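# Snap the folder clip's lever shut under its hook

## Task

Shut the folder's clip fully: rotate its lever back across until it lies flat and the small hook catches and keeps it down.

## Robot and tools

Robot: two arms, left_arm and right_arm, each a six-joint arm ending in a five-part robotic hand with sixteen motors. The right arm has a right hand and the left arm a mirrored left hand. Bases sit roughly at (+0.013, +0.341, +0.039) m for left_arm and (-0.053, -0.526, +0.039) m for right_arm. A camera stand is behind the arms. Cameras: cam_high, cam_low (896x504), cam_left_wrist, cam_right_wrist (672x504).

Scene frame: origin at table-top height midway between the arms, +x out over the table, +y toward the left_arm side, +z up. Printed positions (metres), quaternions (wxyz) and velocities are in this frame and may be off by a few cm.

The 48-number row: a single flat list covering both arms, every value in [-1, 1]. Order: left_arm dx, dy, dz, rx, ry, rz; then 16 left-hand motor numbers; left_gripper current_limit, speed; then the same 24 for right_arm and right_gripper. The six pose numbers are an offset, not a pose: they count from that arm's Hand target as it stood when the action or move began, along scene axes, turning about the Hand target's position. 1.0 = 0.6 m for dx, dy, dz and 180 degrees for rx, ry, rz (one rotation vector). Every row of one action counts from that same start, so sending the same offset again moves further. All-zero pose numbers re-command the current Hand target. Orientation commands are clipped to 32 degrees from the measured one per step.

Hand motor order: index_mcp, index_abd, index_pip, index_dip, middle_mcp, middle_abd, middle_pip, middle_dip, ring_mcp, ring_abd, ring_pip, ring_dip, thumb_cmc, thumb_axl, thumb_mcp, thumb_ipl. Each is an absolute goal angle scaled between two stops; toward -1 curls fingers to the palm (straight near +0.75 for _mcp, +0.58 _pip, +0.70 _dip, 0 for _abd), swings the thumb in front of the palm (thumb_cmc straight at +0.71), and bends the thumb (thumb_mcp +0.23, thumb_ipl +0.17 straight; thumb_axl +0.68 straight). A zero is a real goal; to leave a hand unchanged, resend its hand_goal, hand_current_limit and hand_speed. current_limit maps -1..+1 to 0..550 mA (minimum 11 mA); speed sets set-point speed to (speed+1)/2 of 8.5 rad/s. Initially +0.4 and -0.6; values persist. Hand point axes: +z toward fingertips, +y out of the palm, +x across the palm away from the thumb (toward the thumb on the left hand). A rigid mast near the wrist on the palm side can collide with things.

Tools:
- execute_actions(actions, cameras): actions is a list of actions, each a table of up to 15 rows of 48 numbers, one row per 1/30 s step; a short table repeats its last row. Images only when actions is empty or cameras is given (["all"], names, or []).
- move(target, speed, blend, stop_force, zero, blocking, cameras): straight-line path per arm to target, one 48-number row or up to 15 rows, each offset from the same starting Hand targets. speed in m/s, 0.002 to 3.6, default 0.25 (turning up to twice that in rad/s); one value or one per target. blend in metres rounds corners in a list. stop_force, 3 to 120 N, ends an arm's path when its wrist sensor feels that much push against the motion; don't rely on it while rotating, or to notice light pushes. Omit it when backing off a contact. zero (default true) re-zeroes before the move. blocking=false returns after about 0.5 s while the move runs; not allowed with stop_force. Paths do not avoid obstacles; avoid routing past an arm's own base.
- wait(seconds 0 to 10): let time pass holding commands.
- stop(): brakes a running move.
- zoom_image(camera, region [x0,y0,x1,y1] pixels, max 504x504): closer look at the latest image.
- zero_wrist_force(arm): re-zero that arm's sensor.
- finished_scene(scene): ends the scene (1 or 2); the goal must hold without the robot.

Results: per arm, Hand target (the last commanded pose after clipping; next offsets count from it), end_effector position and quat, velocities (omitted when joints read within noise), joint positions and torques, wrist force and torque (along the hand's own axes; third line is the peak since last shown), and hand data per motor: hand_goal, hand_measured, hand_current_ma, hand_state (moving, goal, blocked, overload), hand_current_limit, hand_speed. move adds a "move:" line: done (within 3 mm and 2 degrees), off_target, moving, held or fault, plus limits such as paced or held. The hand point may settle short of Hand target; a new command, even zeros, pushes again, or send the missing distance.

Cautions: arms are stiff; aiming even slightly beyond a firm contact or moving fast into it can trigger a fault stop (torque over the joint limit, wrist joints 24.6 N m, or about 150 N net force), halting the arm 10 s. Go slowly near contact; to release a press, command back past the hand point. Finger motors at 495 mA or more for 5 s shut down for 10 s. Hot motors (70 °C warning, 85 °C stop) come from holding loads or straining. Never let the hands press each other or the arms collide. Nothing may fall or be left off the table; avoid drops, hard hits and releasing moving parts. After a HAND FAULT line, remaining motion calls in that reply are skipped.

Each tool is called after "Emit:" as a command line: name --argument value for each argument, lists and objects as JSON in quotes; but a table of rows of numbers goes row by row, as --pt "numbers of a row", without its own name.

## Session

Emit:
execute_actions --actions '[]'

Scene clock: 0.00 s.
left_arm: end_effector_position=(+0.7582, +0.4501, +0.1648) hand_goal=(+0.754, +0.000, +0.576, +0.696, +0.754, +0.000, +0.576, +0.696, +0.754, +0.000, +0.576, +0.696, +0.714, +0.678, +0.226, +0.168) hand_measured=(+0.754, +0.000, +0.576, +0.696, +0.754, +0.000, +0.576, +0.696, +0.754, +0.000, +0.576, +0.696, +0.714, +0.678, +0.226, +0.168) hand_current_ma=(+0, +0, +0, +0, +0, +0, +0, +0, +0, +0, +0, +0, +0, +0, +0, +0) hand_state=(goal, goal, goal, goal, goal, goal, goal, goal, goal, goal, goal, goal, goal, goal, goal, goal) hand_current_limit=0.40 hand_speed=-0.60 end_effector_quat_wxyz=(+0.061, +0.744, -0.620, +0.241) | right_arm: end_effector_position=(+0.1786, -0.7226, +0.2708) hand_goal=(+0.754, +0.000, +0.576, +0.696, +0.754, +0.000, +0.576, +0.696, +0.754, +0.000, +0.576, +0.696, +0.714, +0.678, +0.226, +0.168) hand_measured=(+0.754, +0.000, +0.576, +0.696, +0.754, +0.000, +0.576, +0.696, +0.754, +0.000, +0.576, +0.696, +0.714, +0.678, +0.226, +0.168) hand_current_ma=(+0, +0, +0, +0, +0, +0, +0, +0, +0, +0, +0, +0, +0, +0, +0, +0) hand_state=(goal, goal, goal, goal, goal, goal, goal, goal, goal, goal, goal, goal, goal, goal, goal, goal) hand_current_limit=0.40 hand_speed=-0.60 end_effector_quat_wxyz=(-0.443, +0.678, +0.578, +0.096)
Joint positions: left_arm=[3.631 -2.396 -1.067 -1.164 1.075 -2.873] | right_arm=[-1.27 -1.648 1.86 -0.85 -1.716 -1.026]
Joint velocities: within noise
Joint torques (N m): no reading
Motor temperatures (°C): left_arm=[36 29 30 36 37 39] | right_arm=[28 34 32 33 38 29]
Wrist force (N): no reading
Wrist torque (N m): no reading
Wrist force, peak (N): no reading
Hand target: left_arm +0.7582, +0.4501, +0.1648; +0.061, +0.744, -0.620, +0.241 | right_arm +0.1786, -0.7226, +0.2708; -0.443, +0.678, +0.578, +0.096

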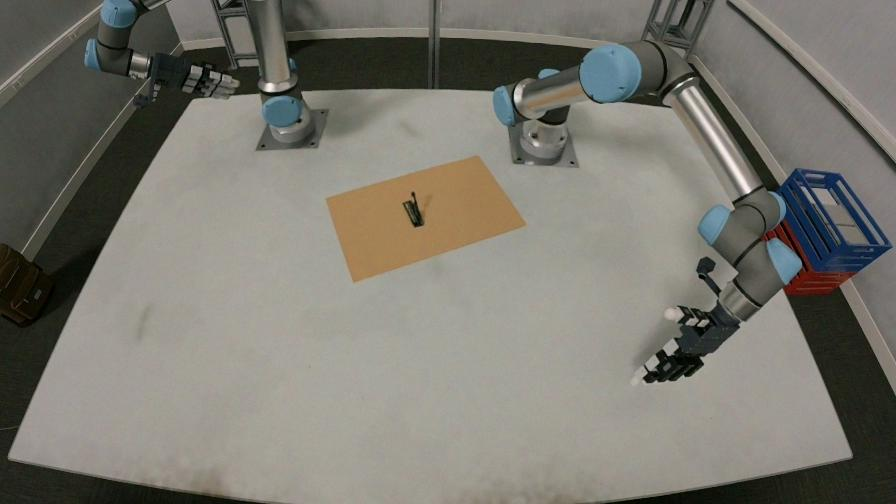

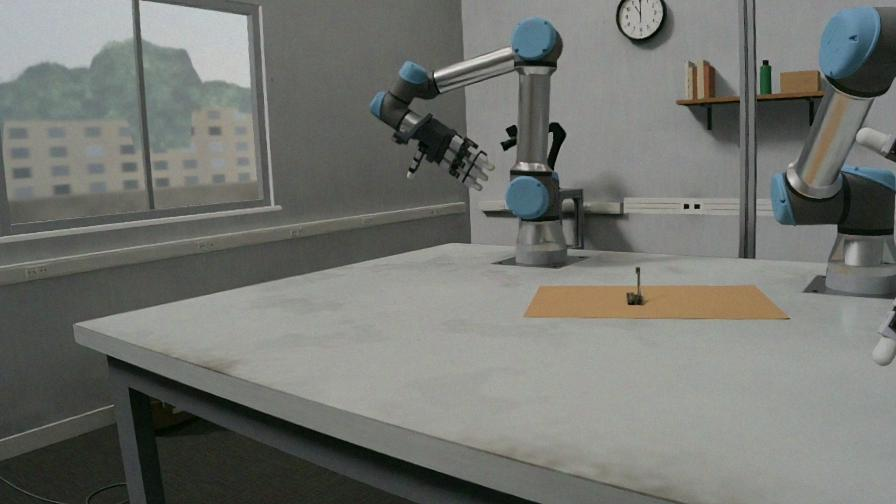

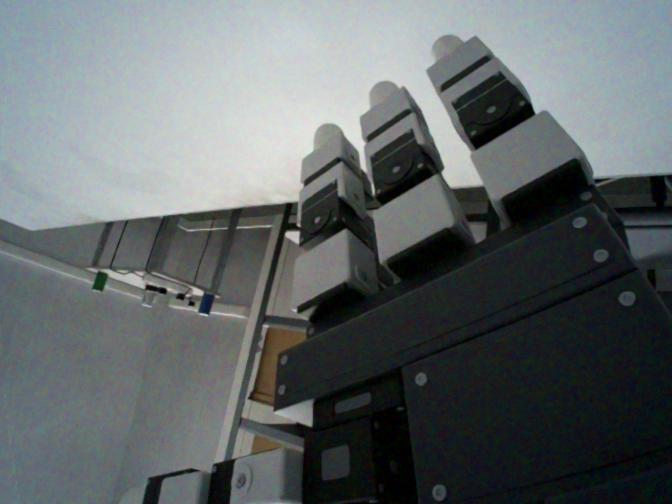

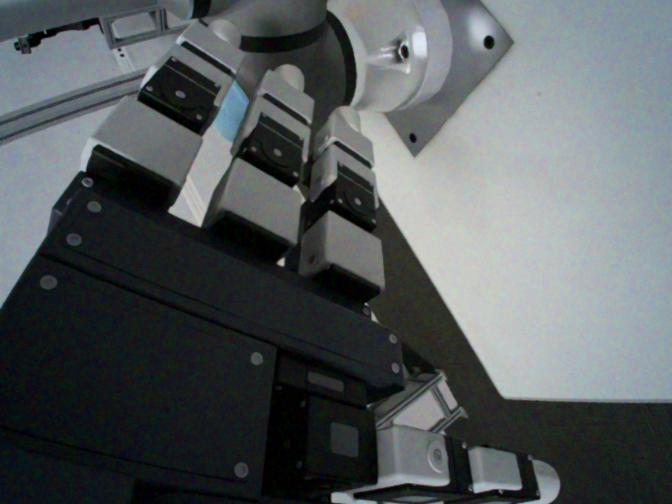

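Emit:
zoom_image --camera "cam_high" --region '[370, 170, 470, 250]'

Emit:
zoom_image --camera "cam_low" --region '[590, 250, 690, 330]'

Emit:
zoom_image --camera "cam_high" --region '[300, 130, 560, 300]'

Scaled by 5.040 from the camera's 896x504 image, which has a finer 1280x720 frame.

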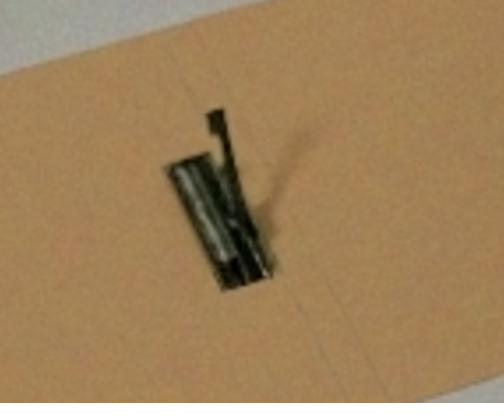

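Scaled by 5.040 from the camera's 896x504 image, which has a finer 1280x720 frame.

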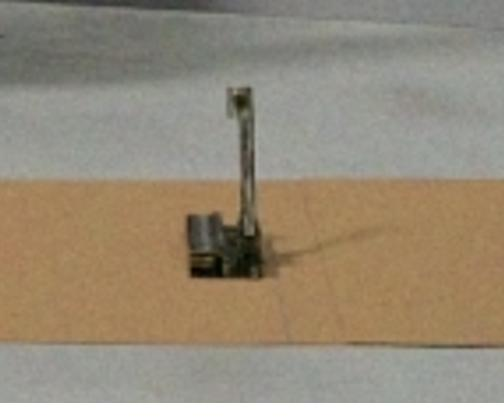

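Scaled by 1.938 from the camera's 896x504 image, which has a finer 1280x720 frame.

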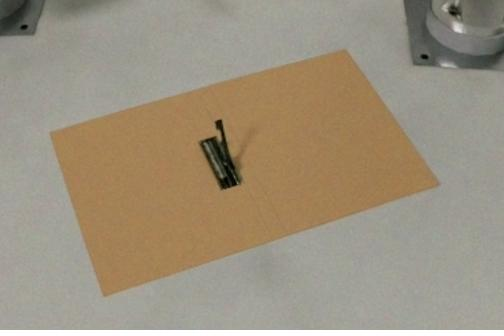

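Emit:
move --target '[-0.463, -0.383, 0.07, 0.1764, -0.0447, -0.5446, 0.754, 0.0, 0.576, 0.696, 0.754, 0.0, 0.576, 0.696, 0.754, 0.0, 0.576, 0.696, 0.714, 0.678, 0.226, 0.168, 0.4, -0.6, 0, 0, 0, 0, 0, 0, 0.754, 0.0, 0.576, 0.696, 0.754, 0.0, 0.576, 0.696, 0.754, 0.0, 0.576, 0.696, 0.714, 0.678, 0.226, 0.168, 0.4, -0.6]' --speed 0.3 --cameras '["all"]'

Scene clock: 93.33 s.
left_arm: end_effector_position=(+0.4804, +0.2203, +0.2068) hand_goal=(+0.754, +0.000, +0.576, +0.696, +0.754, +0.000, +0.576, +0.696, +0.754, +0.000, +0.576, +0.696, +0.714, +0.678, +0.226, +0.168) hand_measured=(+0.752, +0.000, +0.576, +0.696, +0.752, +0.000, +0.576, +0.696, +0.754, +0.000, +0.576, +0.696, +0.714, +0.678, +0.224, +0.168) hand_current_ma=(-1, +0, +1, +0, -1, +0, +1, +0, -1, +0, +1, +0, +0, -1, -4, +0) hand_state=(goal, goal, goal, goal, goal, goal, goal, goal, goal, goal, goal, goal, goal, goal, goal, goal) hand_current_limit=0.40 hand_speed=-0.60 end_effector_quat_wxyz=(+0.000, -0.001, +1.000, +0.000) | right_arm: end_effector_position=(+0.1786, -0.7226, +0.2708) hand_goal=(+0.754, +0.000, +0.576, +0.696, +0.754, +0.000, +0.576, +0.696, +0.754, +0.000, +0.576, +0.696, +0.714, +0.678, +0.226, +0.168) hand_measured=(+0.752, +0.000, +0.576, +0.696, +0.752, +0.000, +0.576, +0.696, +0.752, +0.000, +0.576, +0.696, +0.712, +0.678, +0.226, +0.168) hand_current_ma=(-10, +0, +2, +0, -9, +0, +2, +0, -10, +0, +2, +0, -6, -2, -1, -1) hand_state=(goal, goal, goal, goal, goal, goal, goal, goal, goal, goal, goal, goal, goal, goal, goal, goal) hand_current_limit=0.40 hand_speed=-0.60 end_effector_quat_wxyz=(-0.443, +0.678, +0.578, +0.096)
Joint positions: left_arm=[3.015 -1.732 -1.898 -1.082 1.571 -1.716] | right_arm=[-1.27 -1.648 1.86 -0.85 -1.716 -1.026]
Joint torques (N m): left_arm=[-3.99 23.58 30.03 0.86 -2.09 -1.08] | right_arm=[0.96 -18.05 -21.34 0.12 0.02 -0.15]
Wrist force (N): left_arm=[-0.8 0.5 0.6] | right_arm=[0.0 -0.1 0.1]
Wrist torque (N m): left_arm=[0.01 0.26 -0.01] | right_arm=[-0.03 0.00 0.00]
Wrist force, peak (N): left_arm=[-1.4 -0.1 0.7] | right_arm=[-0.4 0.0 0.6]
Hand target: left_arm +0.4804, +0.2203, +0.2068; +0.000, +0.000, +1.000, +0.000 | right_arm +0.1786, -0.7226, +0.2708; -0.443, +0.678, +0.578, +0.096
Off the commanded pose: left_arm 0.000 m, 0 deg | right_arm 0.000 m, 0 deg.
move: done

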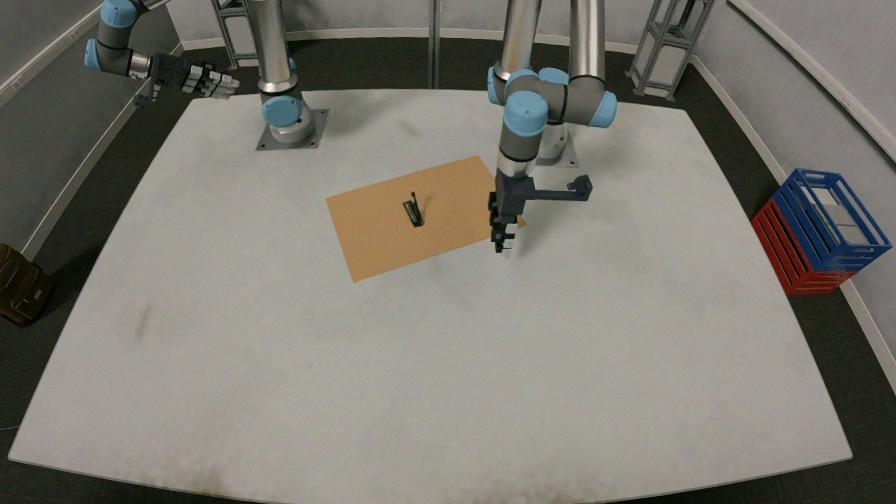

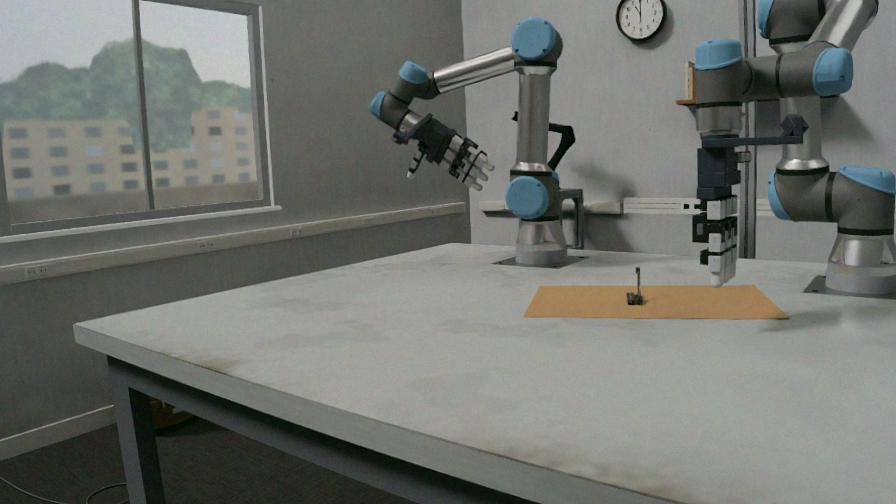

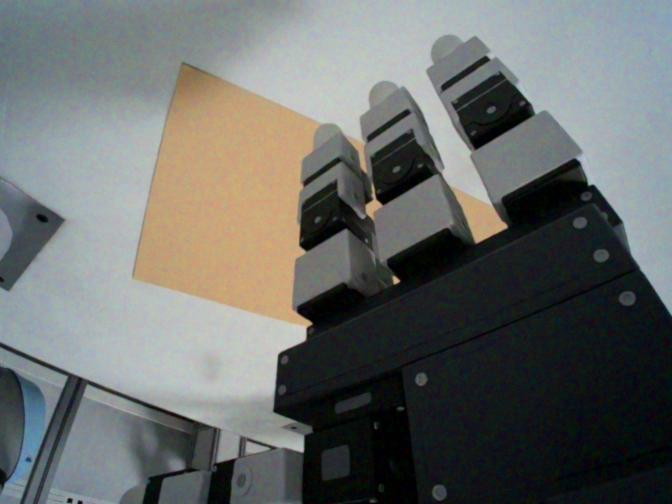

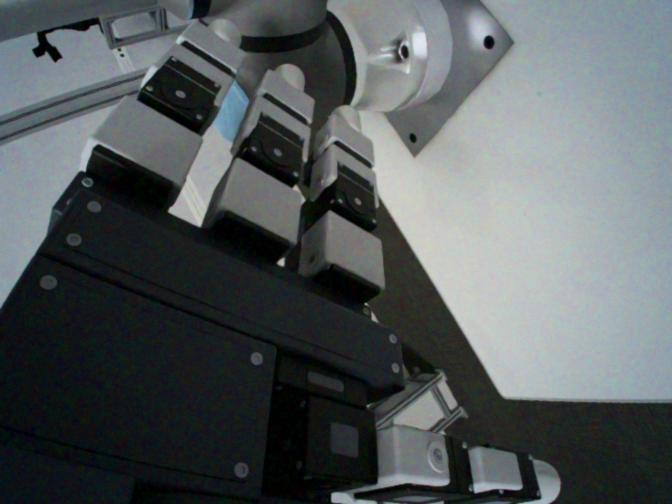

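Emit:
move --target '[0.2, -0.15, -0.03, 0, 0, 0, 0.754, 0.0, 0.576, 0.696, 0.754, 0.0, 0.576, 0.696, 0.754, 0.0, 0.576, 0.696, 0.714, 0.678, 0.226, 0.168, 0.4, -0.6, 0, 0, 0, 0, 0, 0, 0.754, 0.0, 0.576, 0.696, 0.754, 0.0, 0.576, 0.696, 0.754, 0.0, 0.576, 0.696, 0.714, 0.678, 0.226, 0.168, 0.4, -0.6]' --speed 0.2 --cameras '["cam_left_wrist"]'

Scene clock: 98.97 s.
left_arm: end_effector_position=(+0.6003, +0.1303, +0.1888) hand_goal=(+0.754, +0.000, +0.576, +0.696, +0.754, +0.000, +0.576, +0.696, +0.754, +0.000, +0.576, +0.696, +0.714, +0.678, +0.226, +0.168) hand_measured=(+0.752, +0.000, +0.576, +0.696, +0.752, +0.000, +0.576, +0.696, +0.754, +0.000, +0.576, +0.696, +0.714, +0.678, +0.224, +0.168) hand_current_ma=(-1, +0, +1, +0, -1, +0, +1, +0, -1, +0, +1, +0, +0, -1, -4, +0) hand_state=(goal, goal, goal, goal, goal, goal, goal, goal, goal, goal, goal, goal, goal, goal, goal, goal) hand_current_limit=0.40 hand_speed=-0.60 end_effector_quat_wxyz=(+0.000, +0.000, +1.000, +0.000) | right_arm: end_effector_position=(+0.1786, -0.7226, +0.2708) hand_goal=(+0.754, +0.000, +0.576, +0.696, +0.754, +0.000, +0.576, +0.696, +0.754, +0.000, +0.576, +0.696, +0.714, +0.678, +0.226, +0.168) hand_measured=(+0.752, +0.000, +0.576, +0.696, +0.752, +0.000, +0.576, +0.696, +0.752, +0.000, +0.576, +0.696, +0.712, +0.678, +0.226, +0.168) hand_current_ma=(-10, +0, +2, +0, -9, +0, +2, +0, -10, +0, +2, +0, -6, -2, -1, -1) hand_state=(goal, goal, goal, goal, goal, goal, goal, goal, goal, goal, goal, goal, goal, goal, goal, goal) hand_current_limit=0.40 hand_speed=-0.60 end_effector_quat_wxyz=(-0.443, +0.678, +0.578, +0.096)
Joint positions: left_arm=[2.905 -2.073 -1.475 -1.164 1.571 -1.825] | right_arm=[-1.27 -1.648 1.86 -0.85 -1.716 -1.026]
Joint torques (N m): left_arm=[4.84 31.58 30.34 2.94 2.27 1.8] | right_arm=[1.92 -17.29 -20.42 0.03 0.02 -0.14]
Wrist force (N): left_arm=[-0.6 0.4 0.6] | right_arm=[-0.4 0.0 0.0]
Wrist torque (N m): left_arm=[-0.02 0.21 -0.18] | right_arm=[0.00 0.05 -0.02]
Wrist force, peak (N): left_arm=[0.6 2.1 0.5] | right_arm=[-0.6 0.0 0.3]
Hand target: left_arm +0.6004, +0.1303, +0.1888; +0.000, +0.000, +1.000, +0.000 | right_arm +0.1786, -0.7226, +0.2708; -0.443, +0.678, +0.578, +0.096
Off the commanded pose: left_arm 0.000 m, 0 deg | right_arm 0.000 m, 0 deg.
move: done
Images, in order (width x height): cam_left_wrist 672x504.

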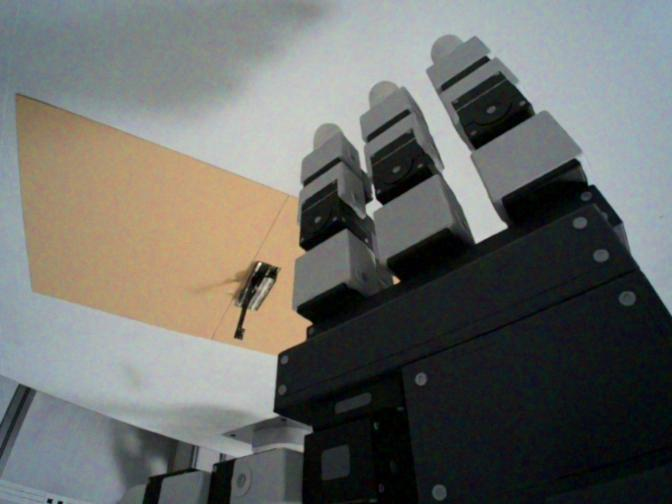

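Emit:
zoom_image --camera "cam_left_wrist" --region '[200, 240, 300, 350]'

Scaled by 4.582 from the camera's 672x504 image, which has a finer 960x720 frame.

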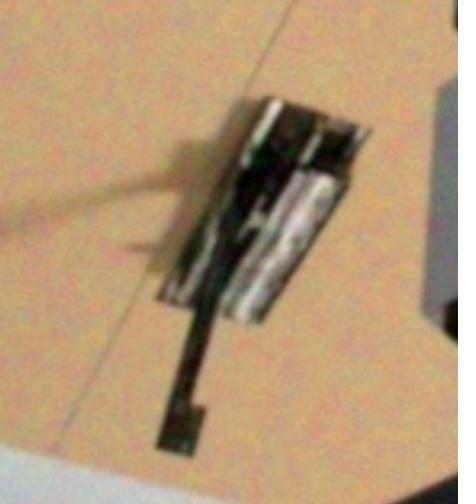

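Emit:
move --target '[-0.25, -0.184, -0.115, 0, 0, 0, -0.068, 0.0, -0.299, -0.174, -0.068, 0.0, -0.299, -0.174, -0.068, 0.0, -0.299, -0.174, 0.714, 0.678, 0.226, 0.168, 0.4, -0.6, 0, 0, 0, 0, 0, 0, 0.754, 0.0, 0.576, 0.696, 0.754, 0.0, 0.576, 0.696, 0.754, 0.0, 0.576, 0.696, 0.714, 0.678, 0.226, 0.168, 0.4, -0.6]' --speed 0.15 --cameras '["cam_left_wrist", "cam_high", "cam_low"]'

Emit:
zoom_image --camera "cam_left_wrist" --region '[120, 220, 320, 370]'

Scene clock: 120.73 s.
left_arm: end_effector_position=(+0.4504, +0.0199, +0.1198) hand_goal=(-0.068, +0.000, -0.298, -0.174, -0.068, +0.000, -0.298, -0.174, -0.068, +0.000, -0.298, -0.174, +0.714, +0.678, +0.226, +0.168) hand_measured=(-0.050, +0.000, -0.292, -0.170, -0.050, +0.000, -0.290, -0.170, -0.050, +0.000, -0.290, -0.172, +0.714, +0.678, +0.224, +0.168) hand_current_ma=(+44, +0, +10, +4, +46, +0, +13, +4, +41, +0, +13, +3, +0, -1, -4, +0) hand_state=(goal, goal, goal, goal, goal, goal, goal, goal, goal, goal, goal, goal, goal, goal, goal, goal) hand_current_limit=0.40 hand_speed=-0.60 end_effector_quat_wxyz=(+0.000, +0.000, +1.000, +0.000) | right_arm: end_effector_position=(+0.1786, -0.7226, +0.2708) hand_goal=(+0.754, +0.000, +0.576, +0.696, +0.754, +0.000, +0.576, +0.696, +0.754, +0.000, +0.576, +0.696, +0.714, +0.678, +0.226, +0.168) hand_measured=(+0.752, +0.000, +0.576, +0.696, +0.752, +0.000, +0.576, +0.696, +0.752, +0.000, +0.576, +0.696, +0.712, +0.678, +0.226, +0.168) hand_current_ma=(-10, +0, +2, +0, -9, +0, +2, +0, -10, +0, +2, +0, -6, -2, -1, -1) hand_state=(goal, goal, goal, goal, goal, goal, goal, goal, goal, goal, goal, goal, goal, goal, goal, goal) hand_current_limit=0.40 hand_speed=-0.60 end_effector_quat_wxyz=(-0.443, +0.678, +0.578, +0.096)
Joint positions: left_arm=[2.655 -2.021 -1.762 -0.93 1.571 -2.076] | right_arm=[-1.27 -1.648 1.86 -0.85 -1.716 -1.026]
Joint torques (N m): left_arm=[-1.57 31.74 29.24 1.54 2.47 1.2] | right_arm=[0.2 -17.55 -20.34 0.08 -0.15 0.01]
Wrist force (N): left_arm=[-0.4 0.4 0.5] | right_arm=[-0.1 0.0 0.5]
Wrist torque (N m): left_arm=[0.15 0.13 -0.20] | right_arm=[-0.04 0.00 -0.01]
Wrist force, peak (N): left_arm=[-1.9 1.7 0.3] | right_arm=[-0.6 0.1 0.2]
Hand target: left_arm +0.4504, +0.0199, +0.1198; +0.000, +0.000, +1.000, +0.000 | right_arm +0.1786, -0.7226, +0.2708; -0.443, +0.678, +0.578, +0.096
Off the commanded pose: left_arm 0.000 m, 0 deg | right_arm 0.000 m, 0 deg.
move: done
Images, in order (width x height): cam_high 896x504, cam_low 896x504, cam_left_wrist 672x504.

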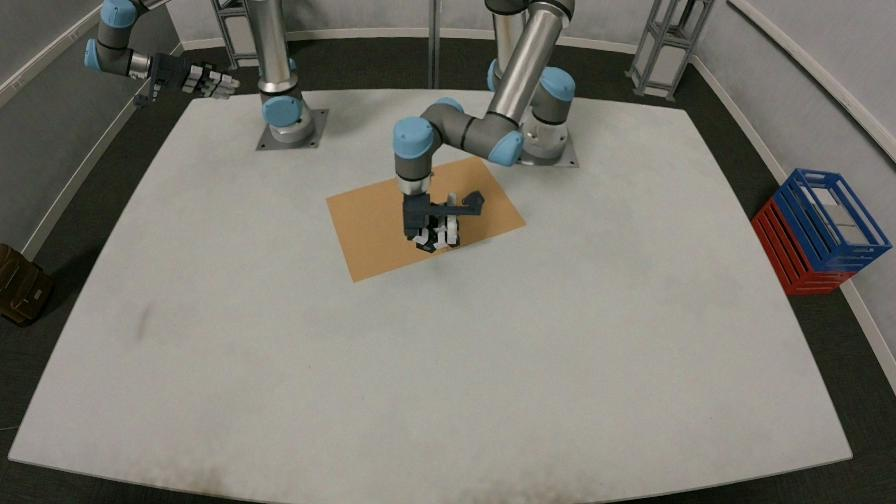

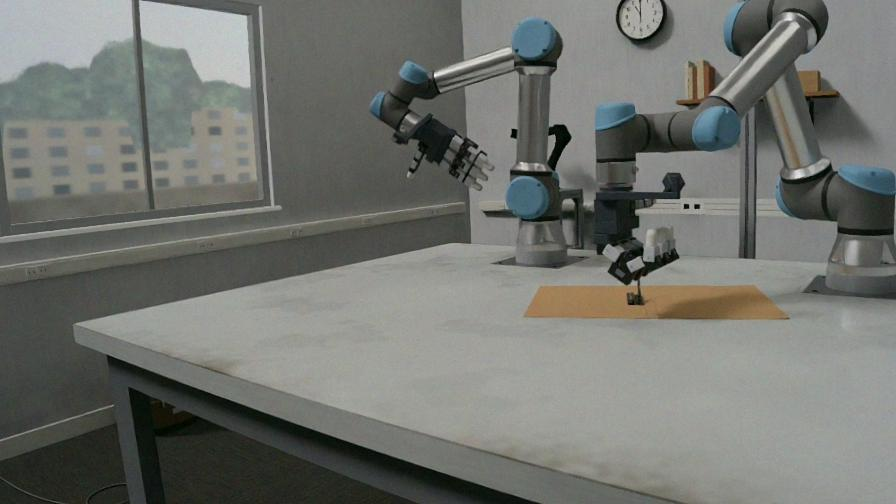

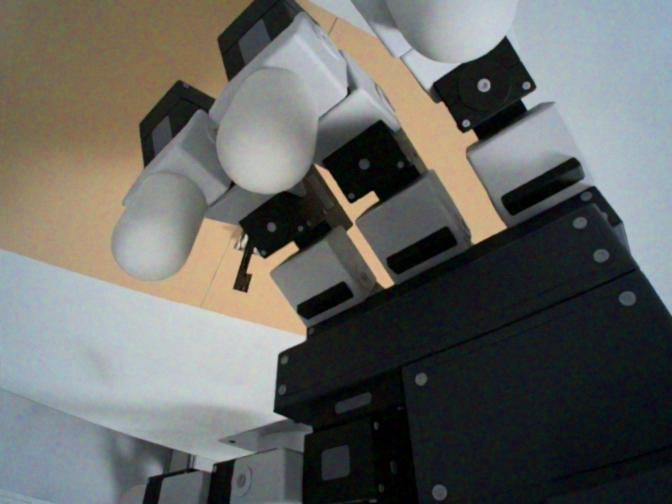

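Scaled by 2.520 from the camera's 672x504 image, which has a finer 960x720 frame.

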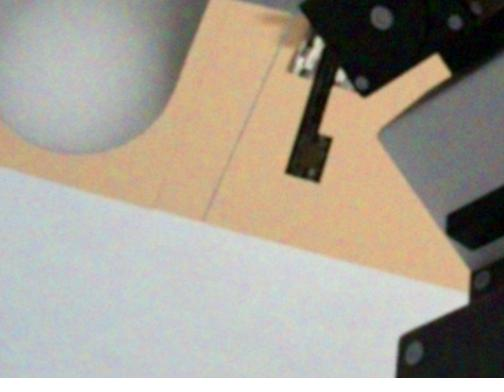

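Emit:
move --target '[0.12, 0.08, 0.06, 0, 0, 0, 0.754, -0.4, 0.576, 0.696, 0.754, -0.4, 0.576, 0.696, 0.754, -0.4, 0.576, 0.696, 0.714, 0.678, 0.226, 0.168, 0.4, -0.6, 0, 0, 0, 0, 0, 0, 0.754, 0.0, 0.576, 0.696, 0.754, 0.0, 0.576, 0.696, 0.754, 0.0, 0.576, 0.696, 0.714, 0.678, 0.226, 0.168, 0.4, -0.6]' --speed 0.15 --cameras '["cam_left_wrist"]'

Scene clock: 210.10 s.
left_arm: end_effector_position=(+0.5224, +0.0679, +0.1558) hand_goal=(+0.754, -0.400, +0.576, +0.696, +0.754, -0.400, +0.576, +0.696, +0.754, -0.400, +0.576, +0.696, +0.714, +0.678, +0.226, +0.168) hand_measured=(+0.750, -0.394, +0.574, +0.692, +0.750, -0.394, +0.572, +0.692, +0.750, -0.394, +0.572, +0.694, +0.714, +0.678, +0.224, +0.168) hand_current_ma=(-7, +9, -4, -4, -7, +7, -5, -4, -7, +9, -5, -3, +0, -1, -4, +0) hand_state=(goal, goal, goal, goal, goal, goal, goal, goal, goal, goal, goal, goal, goal, goal, goal, goal) hand_current_limit=0.40 hand_speed=-0.60 end_effector_quat_wxyz=(+0.000, +0.000, +1.000, +0.000) | right_arm: end_effector_position=(+0.1786, -0.7226, +0.2708) hand_goal=(+0.754, +0.000, +0.576, +0.696, +0.754, +0.000, +0.576, +0.696, +0.754, +0.000, +0.576, +0.696, +0.714, +0.678, +0.226, +0.168) hand_measured=(+0.752, +0.000, +0.576, +0.696, +0.752, +0.000, +0.576, +0.696, +0.752, +0.000, +0.576, +0.696, +0.712, +0.678, +0.226, +0.168) hand_current_ma=(-10, +0, +2, +0, -9, +0, +2, +0, -10, +0, +2, +0, -6, -2, -1, -1) hand_state=(goal, goal, goal, goal, goal, goal, goal, goal, goal, goal, goal, goal, goal, goal, goal, goal) hand_current_limit=0.40 hand_speed=-0.60 end_effector_quat_wxyz=(-0.443, +0.678, +0.578, +0.096)
Joint positions: left_arm=[2.776 -2.03 -1.637 -1.045 1.571 -1.955] | right_arm=[-1.27 -1.648 1.86 -0.85 -1.716 -1.026]
Joint torques (N m): left_arm=[-4.38 43.38 9.53 3.68 -1.92 -2.15] | right_arm=[0.09 -17.42 -20.94 -0.01 -0.18 0.12]
Wrist force (N): left_arm=[-0.5 0.2 0.6] | right_arm=[-0.5 0.2 0.4]
Wrist torque (N m): left_arm=[-0.05 0.22 0.04] | right_arm=[-0.01 0.06 -0.04]
Wrist force, peak (N): left_arm=[-1.8 1.5 0.0] | right_arm=[-0.5 0.0 0.4]
Hand target: left_arm +0.5224, +0.0679, +0.1558; +0.000, +0.000, +1.000, +0.000 | right_arm +0.1786, -0.7226, +0.2708; -0.443, +0.678, +0.578, +0.096
Off the commanded pose: left_arm 0.000 m, 0 deg | right_arm 0.000 m, 0 deg.
move: done
Images, in order (width x height): cam_left_wrist 672x504.

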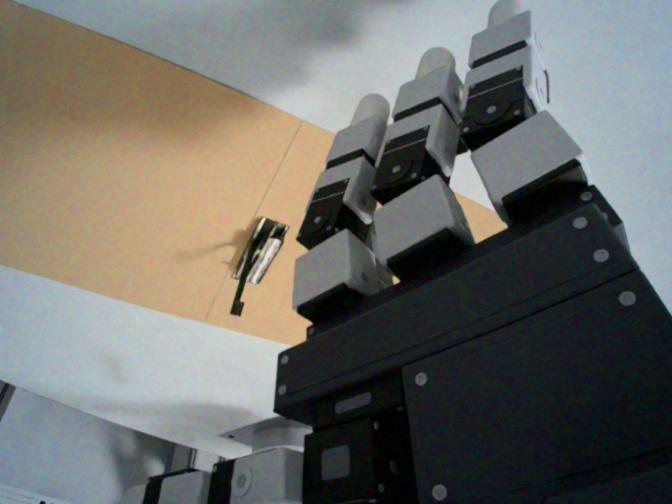

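Emit:
zoom_image --camera "cam_left_wrist" --region '[215, 205, 305, 325]'

Emit:
zoom_image --camera "cam_left_wrist" --region '[225, 210, 295, 290]'

Scaled by 4.200 from the camera's 672x504 image, which has a finer 960x720 frame.

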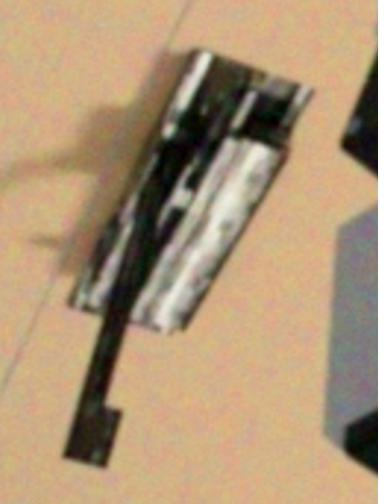

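Scaled by 6.300 from the camera's 672x504 image, which has a finer 960x720 frame.

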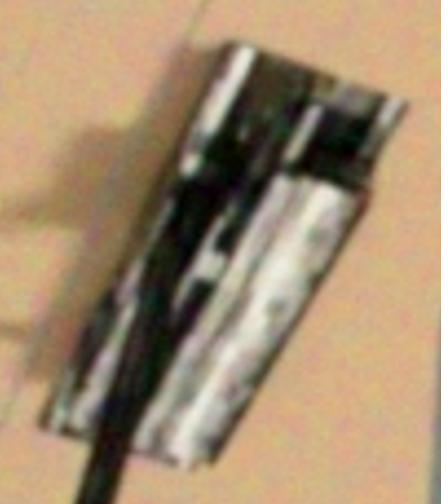

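Emit:
move --target '[-0.185, -0.223, 0.04, 0.1589, -0.112, 0.0035, 0.754, -0.4, 0.576, 0.696, 0.754, -0.4, 0.576, 0.696, 0.754, -0.4, 0.576, 0.696, 0.714, 0.678, 0.226, 0.168, 0.4, -0.6, 0, 0, 0, 0, 0, 0, 0.754, 0.0, 0.576, 0.696, 0.754, 0.0, 0.576, 0.696, 0.754, 0.0, 0.576, 0.696, 0.714, 0.678, 0.226, 0.168, 0.4, -0.6]' --speed 0.15 --cameras '["cam_left_wrist", "cam_high"]'

Scene clock: 250.53 s.
left_arm: end_effector_position=(+0.4474, -0.0226, +0.1721) hand_goal=(+0.754, -0.400, +0.576, +0.696, +0.754, -0.400, +0.576, +0.696, +0.754, -0.400, +0.576, +0.696, +0.714, +0.678, +0.226, +0.168) hand_measured=(+0.756, -0.394, +0.574, +0.694, +0.756, -0.396, +0.574, +0.694, +0.756, -0.394, +0.574, +0.694, +0.716, +0.678, +0.224, +0.168) hand_current_ma=(+2, +8, -1, -4, +2, +6, -2, -4, +2, +8, -2, -3, +3, -1, -5, +0) hand_state=(goal, goal, goal, goal, goal, goal, goal, goal, goal, goal, goal, goal, goal, goal, goal, goal) hand_current_limit=0.40 hand_speed=-0.60 end_effector_quat_wxyz=(+0.119, -0.004, +0.979, +0.167) | right_arm: end_effector_position=(+0.1786, -0.7226, +0.2708) hand_goal=(+0.754, +0.000, +0.576, +0.696, +0.754, +0.000, +0.576, +0.696, +0.754, +0.000, +0.576, +0.696, +0.714, +0.678, +0.226, +0.168) hand_measured=(+0.752, +0.000, +0.576, +0.696, +0.752, +0.000, +0.576, +0.696, +0.752, +0.000, +0.576, +0.696, +0.712, +0.678, +0.226, +0.168) hand_current_ma=(-10, +0, +2, +0, -9, +0, +2, +0, -10, +0, +2, +0, -6, -2, -1, -1) hand_state=(goal, goal, goal, goal, goal, goal, goal, goal, goal, goal, goal, goal, goal, goal, goal, goal) hand_current_limit=0.40 hand_speed=-0.60 end_effector_quat_wxyz=(-0.443, +0.678, +0.578, +0.096)
Joint positions: left_arm=[2.456 -2.095 -1.596 -1.06 1.982 -2.29] | right_arm=[-1.27 -1.648 1.86 -0.85 -1.716 -1.026]
Joint torques (N m): left_arm=[6.69 45.51 14.34 3.49 -1.59 1.68] | right_arm=[1.28 -17.36 -21.15 -0.04 -0.06 0.02]
Wrist force (N): left_arm=[-0.4 1.1 0.7] | right_arm=[-0.3 0.1 0.0]
Wrist torque (N m): left_arm=[0.08 0.27 -0.11] | right_arm=[0.01 0.04 -0.02]
Wrist force, peak (N): left_arm=[3.2 -3.1 -0.2] | right_arm=[-0.6 -0.2 0.5]
Hand target: left_arm +0.4474, -0.0226, +0.1721; +0.119, -0.004, +0.979, +0.167 (not the last commanded pose) | right_arm +0.1786, -0.7226, +0.2708; -0.443, +0.678, +0.578, +0.096
Off the commanded pose: left_arm 0.057 m, 11 deg | right_arm 0.000 m, 0 deg.
move: held (left_arm; a check stopped the path); limits=held
pose unreachable (left arm): on one or more control steps of this call, first in action 0 (counted from 0), this arm could not follow its commanded pose, so it was not sent that pose on those steps. It may still have moved: this result reports where it is.
cause: moving toward the commanded pose would bring two parts of the arm too close to each other (joints 4 (wrist 1) to 6 (wrist 3) lie between them).
Images, in order (width x height): cam_high 896x504, cam_left_wrist 672x504.

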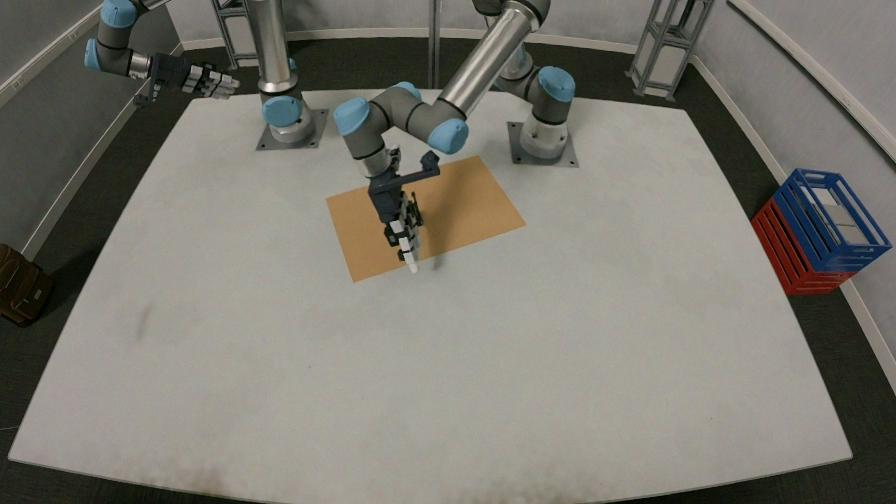

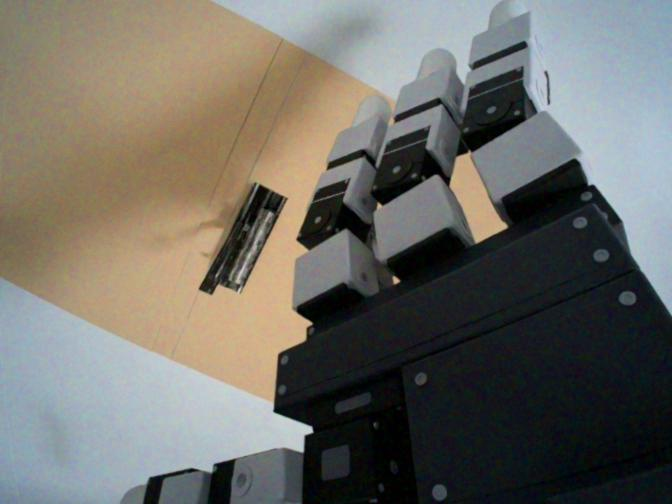

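Emit:
zoom_image --camera "cam_left_wrist" --region '[190, 175, 300, 300]'

Emit:
zoom_image --camera "cam_high" --region '[350, 160, 450, 290]'

Scaled by 4.032 from the camera's 672x504 image, which has a finer 960x720 frame.

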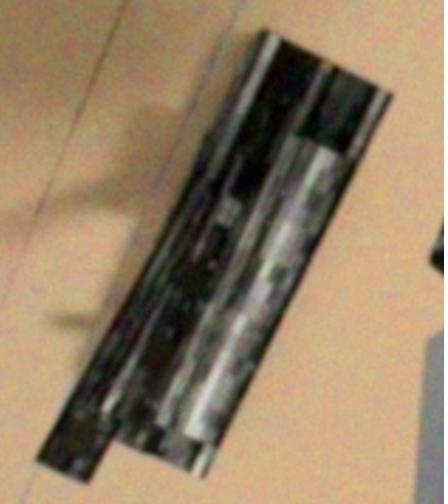

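Scaled by 3.877 from the camera's 896x504 image, which has a finer 1280x720 frame.

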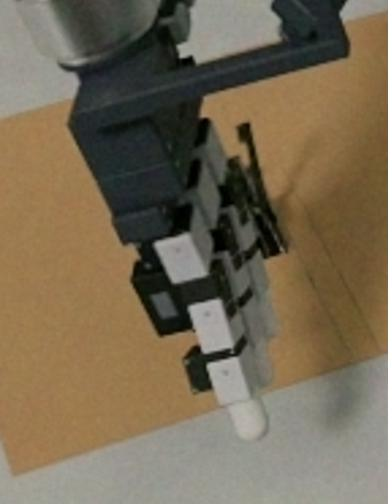

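Emit:
move --pt "0 0 0 0 0 0 -0.479 0 -0.883 -0.609 -0.479 0 -0.883 -0.609 -0.479 0 -0.883 -0.609 0.714 0.678 0.226 0.168 0.4 -0.6 0 0 0 0 0 0 0.754 0.0 0.576 0.696 0.754 0.0 0.576 0.696 0.754 0.0 0.576 0.696 0.714 0.678 0.226 0.168 0.4 -0.6" --pt "0.079 -0.054 -0.17 -0.052 0.037 -0.001 -0.479 0 -0.883 -0.609 -0.479 0 -0.883 -0.609 -0.479 0 -0.883 -0.609 0.714 0.678 0.226 0.168 0.4 -0.6 0 0 0 0 0 0 0.754 0.0 0.576 0.696 0.754 0.0 0.576 0.696 0.754 0.0 0.576 0.696 0.714 0.678 0.226 0.168 0.4 -0.6" --speed 0.12 --cameras '["cam_left_wrist", "cam_low"]'

Scene clock: 360.77 s.
left_arm: end_effector_position=(+0.4948, -0.0550, +0.0702) hand_goal=(-0.478, +0.000, -0.882, -0.608, -0.478, +0.000, -0.882, -0.608, -0.478, +0.000, -0.882, -0.608, +0.714, +0.678, +0.226, +0.168) hand_measured=(-0.374, -0.002, -0.636, -0.508, -0.374, -0.002, -0.634, -0.510, -0.378, -0.002, -0.630, -0.516, +0.716, +0.678, +0.224, +0.168) hand_current_ma=(+385, -2, +385, +357, +385, -2, +385, +350, +385, -3, +385, +320, +3, -1, -5, +0) hand_state=(blocked, goal, blocked, blocked, blocked, goal, blocked, blocked, blocked, goal, blocked, blocked, goal, goal, goal, goal) hand_current_limit=0.40 hand_speed=-0.60 end_effector_quat_wxyz=(+0.061, -0.002, +0.994, +0.086) | right_arm: end_effector_position=(+0.1786, -0.7226, +0.2708) hand_goal=(+0.754, +0.000, +0.576, +0.696, +0.754, +0.000, +0.576, +0.696, +0.754, +0.000, +0.576, +0.696, +0.714, +0.678, +0.226, +0.168) hand_measured=(+0.752, +0.000, +0.576, +0.696, +0.752, +0.000, +0.576, +0.696, +0.752, +0.000, +0.576, +0.696, +0.712, +0.678, +0.226, +0.168) hand_current_ma=(-10, +0, +2, +0, -9, +0, +2, +0, -10, +0, +2, +0, -6, -2, -1, -1) hand_state=(goal, goal, goal, goal, goal, goal, goal, goal, goal, goal, goal, goal, goal, goal, goal, goal) hand_current_limit=0.40 hand_speed=-0.60 end_effector_quat_wxyz=(-0.443, +0.678, +0.578, +0.096)
Joint positions: left_arm=[2.522 -2.292 -1.498 -0.927 1.783 -2.213] | right_arm=[-1.27 -1.648 1.86 -0.85 -1.716 -1.026]
Joint torques (N m): left_arm=[-6.99 43.14 7.49 1.53 2.22 -1.89] | right_arm=[0.33 -16.89 -21.37 0.04 -0.13 0.29]
Wrist force (N): left_arm=[-0.7 0.8 0.4] | right_arm=[-0.4 0.2 0.0]
Wrist torque (N m): left_arm=[0.15 0.19 -0.08] | right_arm=[0.03 0.06 -0.03]
Wrist force, peak (N): left_arm=[-1.0 1.3 1.2] | right_arm=[-0.5 -0.1 0.5]
Hand target: left_arm +0.4948, -0.0550, +0.0701; +0.061, -0.002, +0.994, +0.087 | right_arm +0.1786, -0.7226, +0.2708; -0.443, +0.678, +0.578, +0.096
Off the commanded pose: left_arm 0.000 m, 0 deg | right_arm 0.000 m, 0 deg.
move: done
Images, in order (width x height): cam_low 896x504, cam_left_wrist 672x504.

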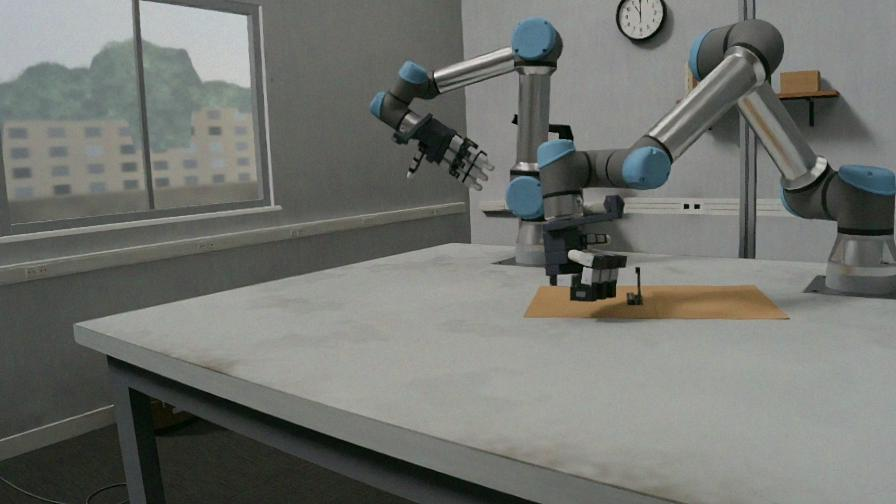

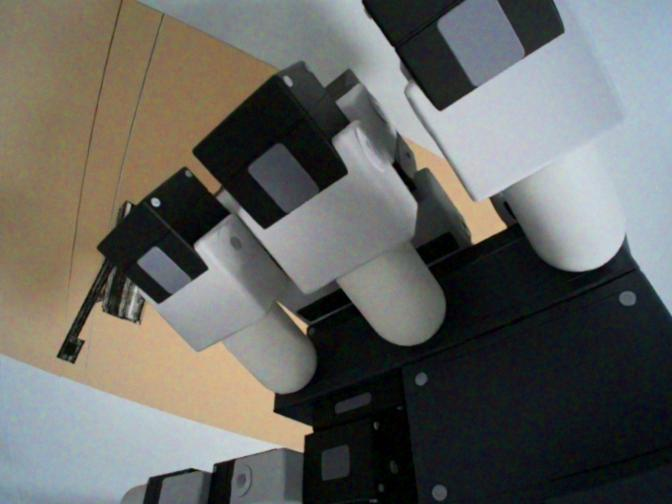

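Emit:
move --target '[0.092, 0.025, 0.0, 0, 0, 0, -0.35, 0, -0.6, -0.48, -0.35, 0, -0.6, -0.48, -0.35, 0, -0.6, -0.48, 0.714, 0.678, 0.226, 0.168, 0.4, -0.6, 0, 0, 0, 0, 0, 0, 0.754, 0.0, 0.576, 0.696, 0.754, 0.0, 0.576, 0.696, 0.754, 0.0, 0.576, 0.696, 0.714, 0.678, 0.226, 0.168, 0.4, -0.6]' --speed 0.12 --cameras '["cam_left_wrist"]'

Emit:
zoom_image --camera "cam_left_wrist" --region '[20, 210, 160, 390]'

Scene clock: 367.30 s.
left_arm: end_effector_position=(+0.5500, -0.0400, +0.0701) hand_goal=(-0.350, +0.000, -0.600, -0.480, -0.350, +0.000, -0.600, -0.480, -0.350, +0.000, -0.600, -0.480, +0.714, +0.678, +0.226, +0.168) hand_measured=(-0.342, -0.002, -0.600, -0.482, -0.342, -0.002, -0.600, -0.482, -0.342, -0.002, -0.598, -0.482, +0.716, +0.678, +0.224, +0.168) hand_current_ma=(+15, -2, +1, -1, +15, -2, +1, -2, +13, -3, +1, -2, +3, -1, -5, +0) hand_state=(goal, goal, goal, goal, goal, goal, goal, goal, goal, goal, goal, goal, goal, goal, goal, goal) hand_current_limit=0.40 hand_speed=-0.60 end_effector_quat_wxyz=(+0.061, -0.002, +0.994, +0.087) | right_arm: end_effector_position=(+0.1786, -0.7226, +0.2708) hand_goal=(+0.754, +0.000, +0.576, +0.696, +0.754, +0.000, +0.576, +0.696, +0.754, +0.000, +0.576, +0.696, +0.714, +0.678, +0.226, +0.168) hand_measured=(+0.752, +0.000, +0.576, +0.696, +0.752, +0.000, +0.576, +0.696, +0.752, +0.000, +0.576, +0.696, +0.712, +0.678, +0.226, +0.168) hand_current_ma=(-10, +0, +2, +0, -9, +0, +2, +0, -10, +0, +2, +0, -6, -2, -1, -1) hand_state=(goal, goal, goal, goal, goal, goal, goal, goal, goal, goal, goal, goal, goal, goal, goal, goal) hand_current_limit=0.40 hand_speed=-0.60 end_effector_quat_wxyz=(-0.443, +0.678, +0.578, +0.096)
Joint positions: left_arm=[2.583 -2.349 -1.394 -0.961 1.783 -2.15] | right_arm=[-1.27 -1.648 1.86 -0.85 -1.716 -1.026]
Joint torques (N m): left_arm=[-3.69 51.11 11.18 3.57 -1.78 -1.63] | right_arm=[0.8 -17.72 -20.59 0.09 -0.16 0.3]
Wrist force (N): left_arm=[-0.7 1.0 0.5] | right_arm=[-0.2 -0.1 0.4]
Wrist torque (N m): left_arm=[0.18 0.21 -0.03] | right_arm=[-0.05 0.01 -0.02]
Wrist force, peak (N): left_arm=[-2.0 1.0 0.4] | right_arm=[-0.3 -0.2 0.6]
Hand target: left_arm +0.5500, -0.0400, +0.0701; +0.061, -0.002, +0.994, +0.087 | right_arm +0.1786, -0.7226, +0.2708; -0.443, +0.678, +0.578, +0.096
Off the commanded pose: left_arm 0.000 m, 0 deg | right_arm 0.000 m, 0 deg.
move: done
Images, in order (width x height): cam_left_wrist 672x504.

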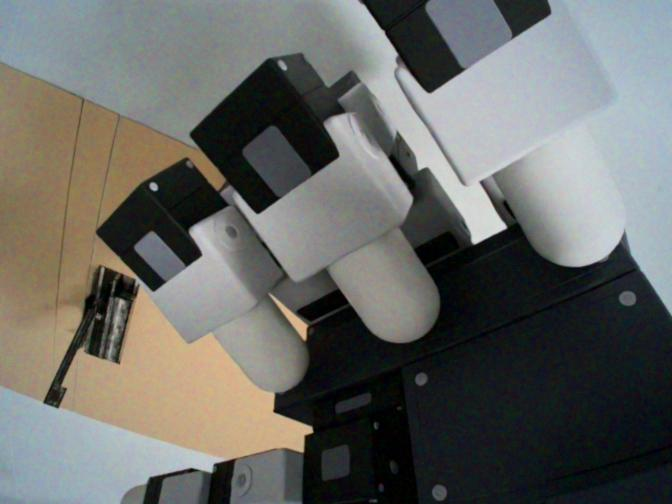

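Scaled by 2.800 from the camera's 672x504 image, which has a finer 960x720 frame.

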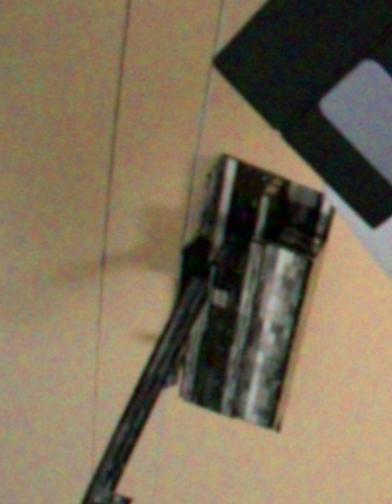

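Emit:
zoom_image --camera "cam_left_wrist" --region '[70, 255, 150, 370]'

Emit:
zoom_image --camera "cam_left_wrist" --region '[35, 300, 135, 415]'

Emit:
zoom_image --camera "cam_left_wrist" --region '[80, 255, 150, 320]'

Scaled by 4.383 from the camera's 672x504 image, which has a finer 960x720 frame.

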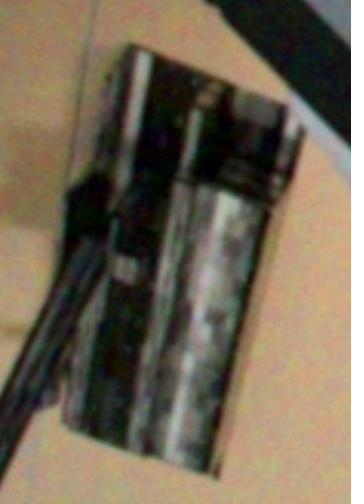

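Scaled by 4.383 from the camera's 672x504 image, which has a finer 960x720 frame.

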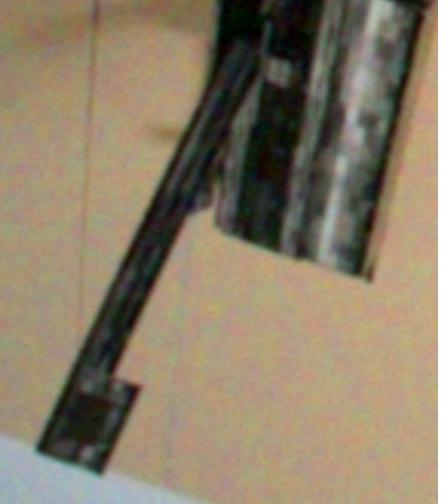

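Scaled by 7.200 from the camera's 672x504 image, which has a finer 960x720 frame.

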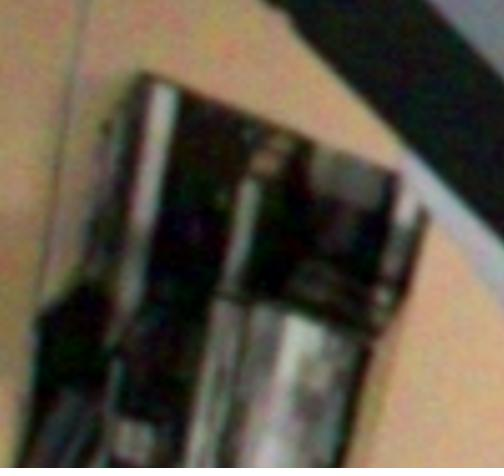

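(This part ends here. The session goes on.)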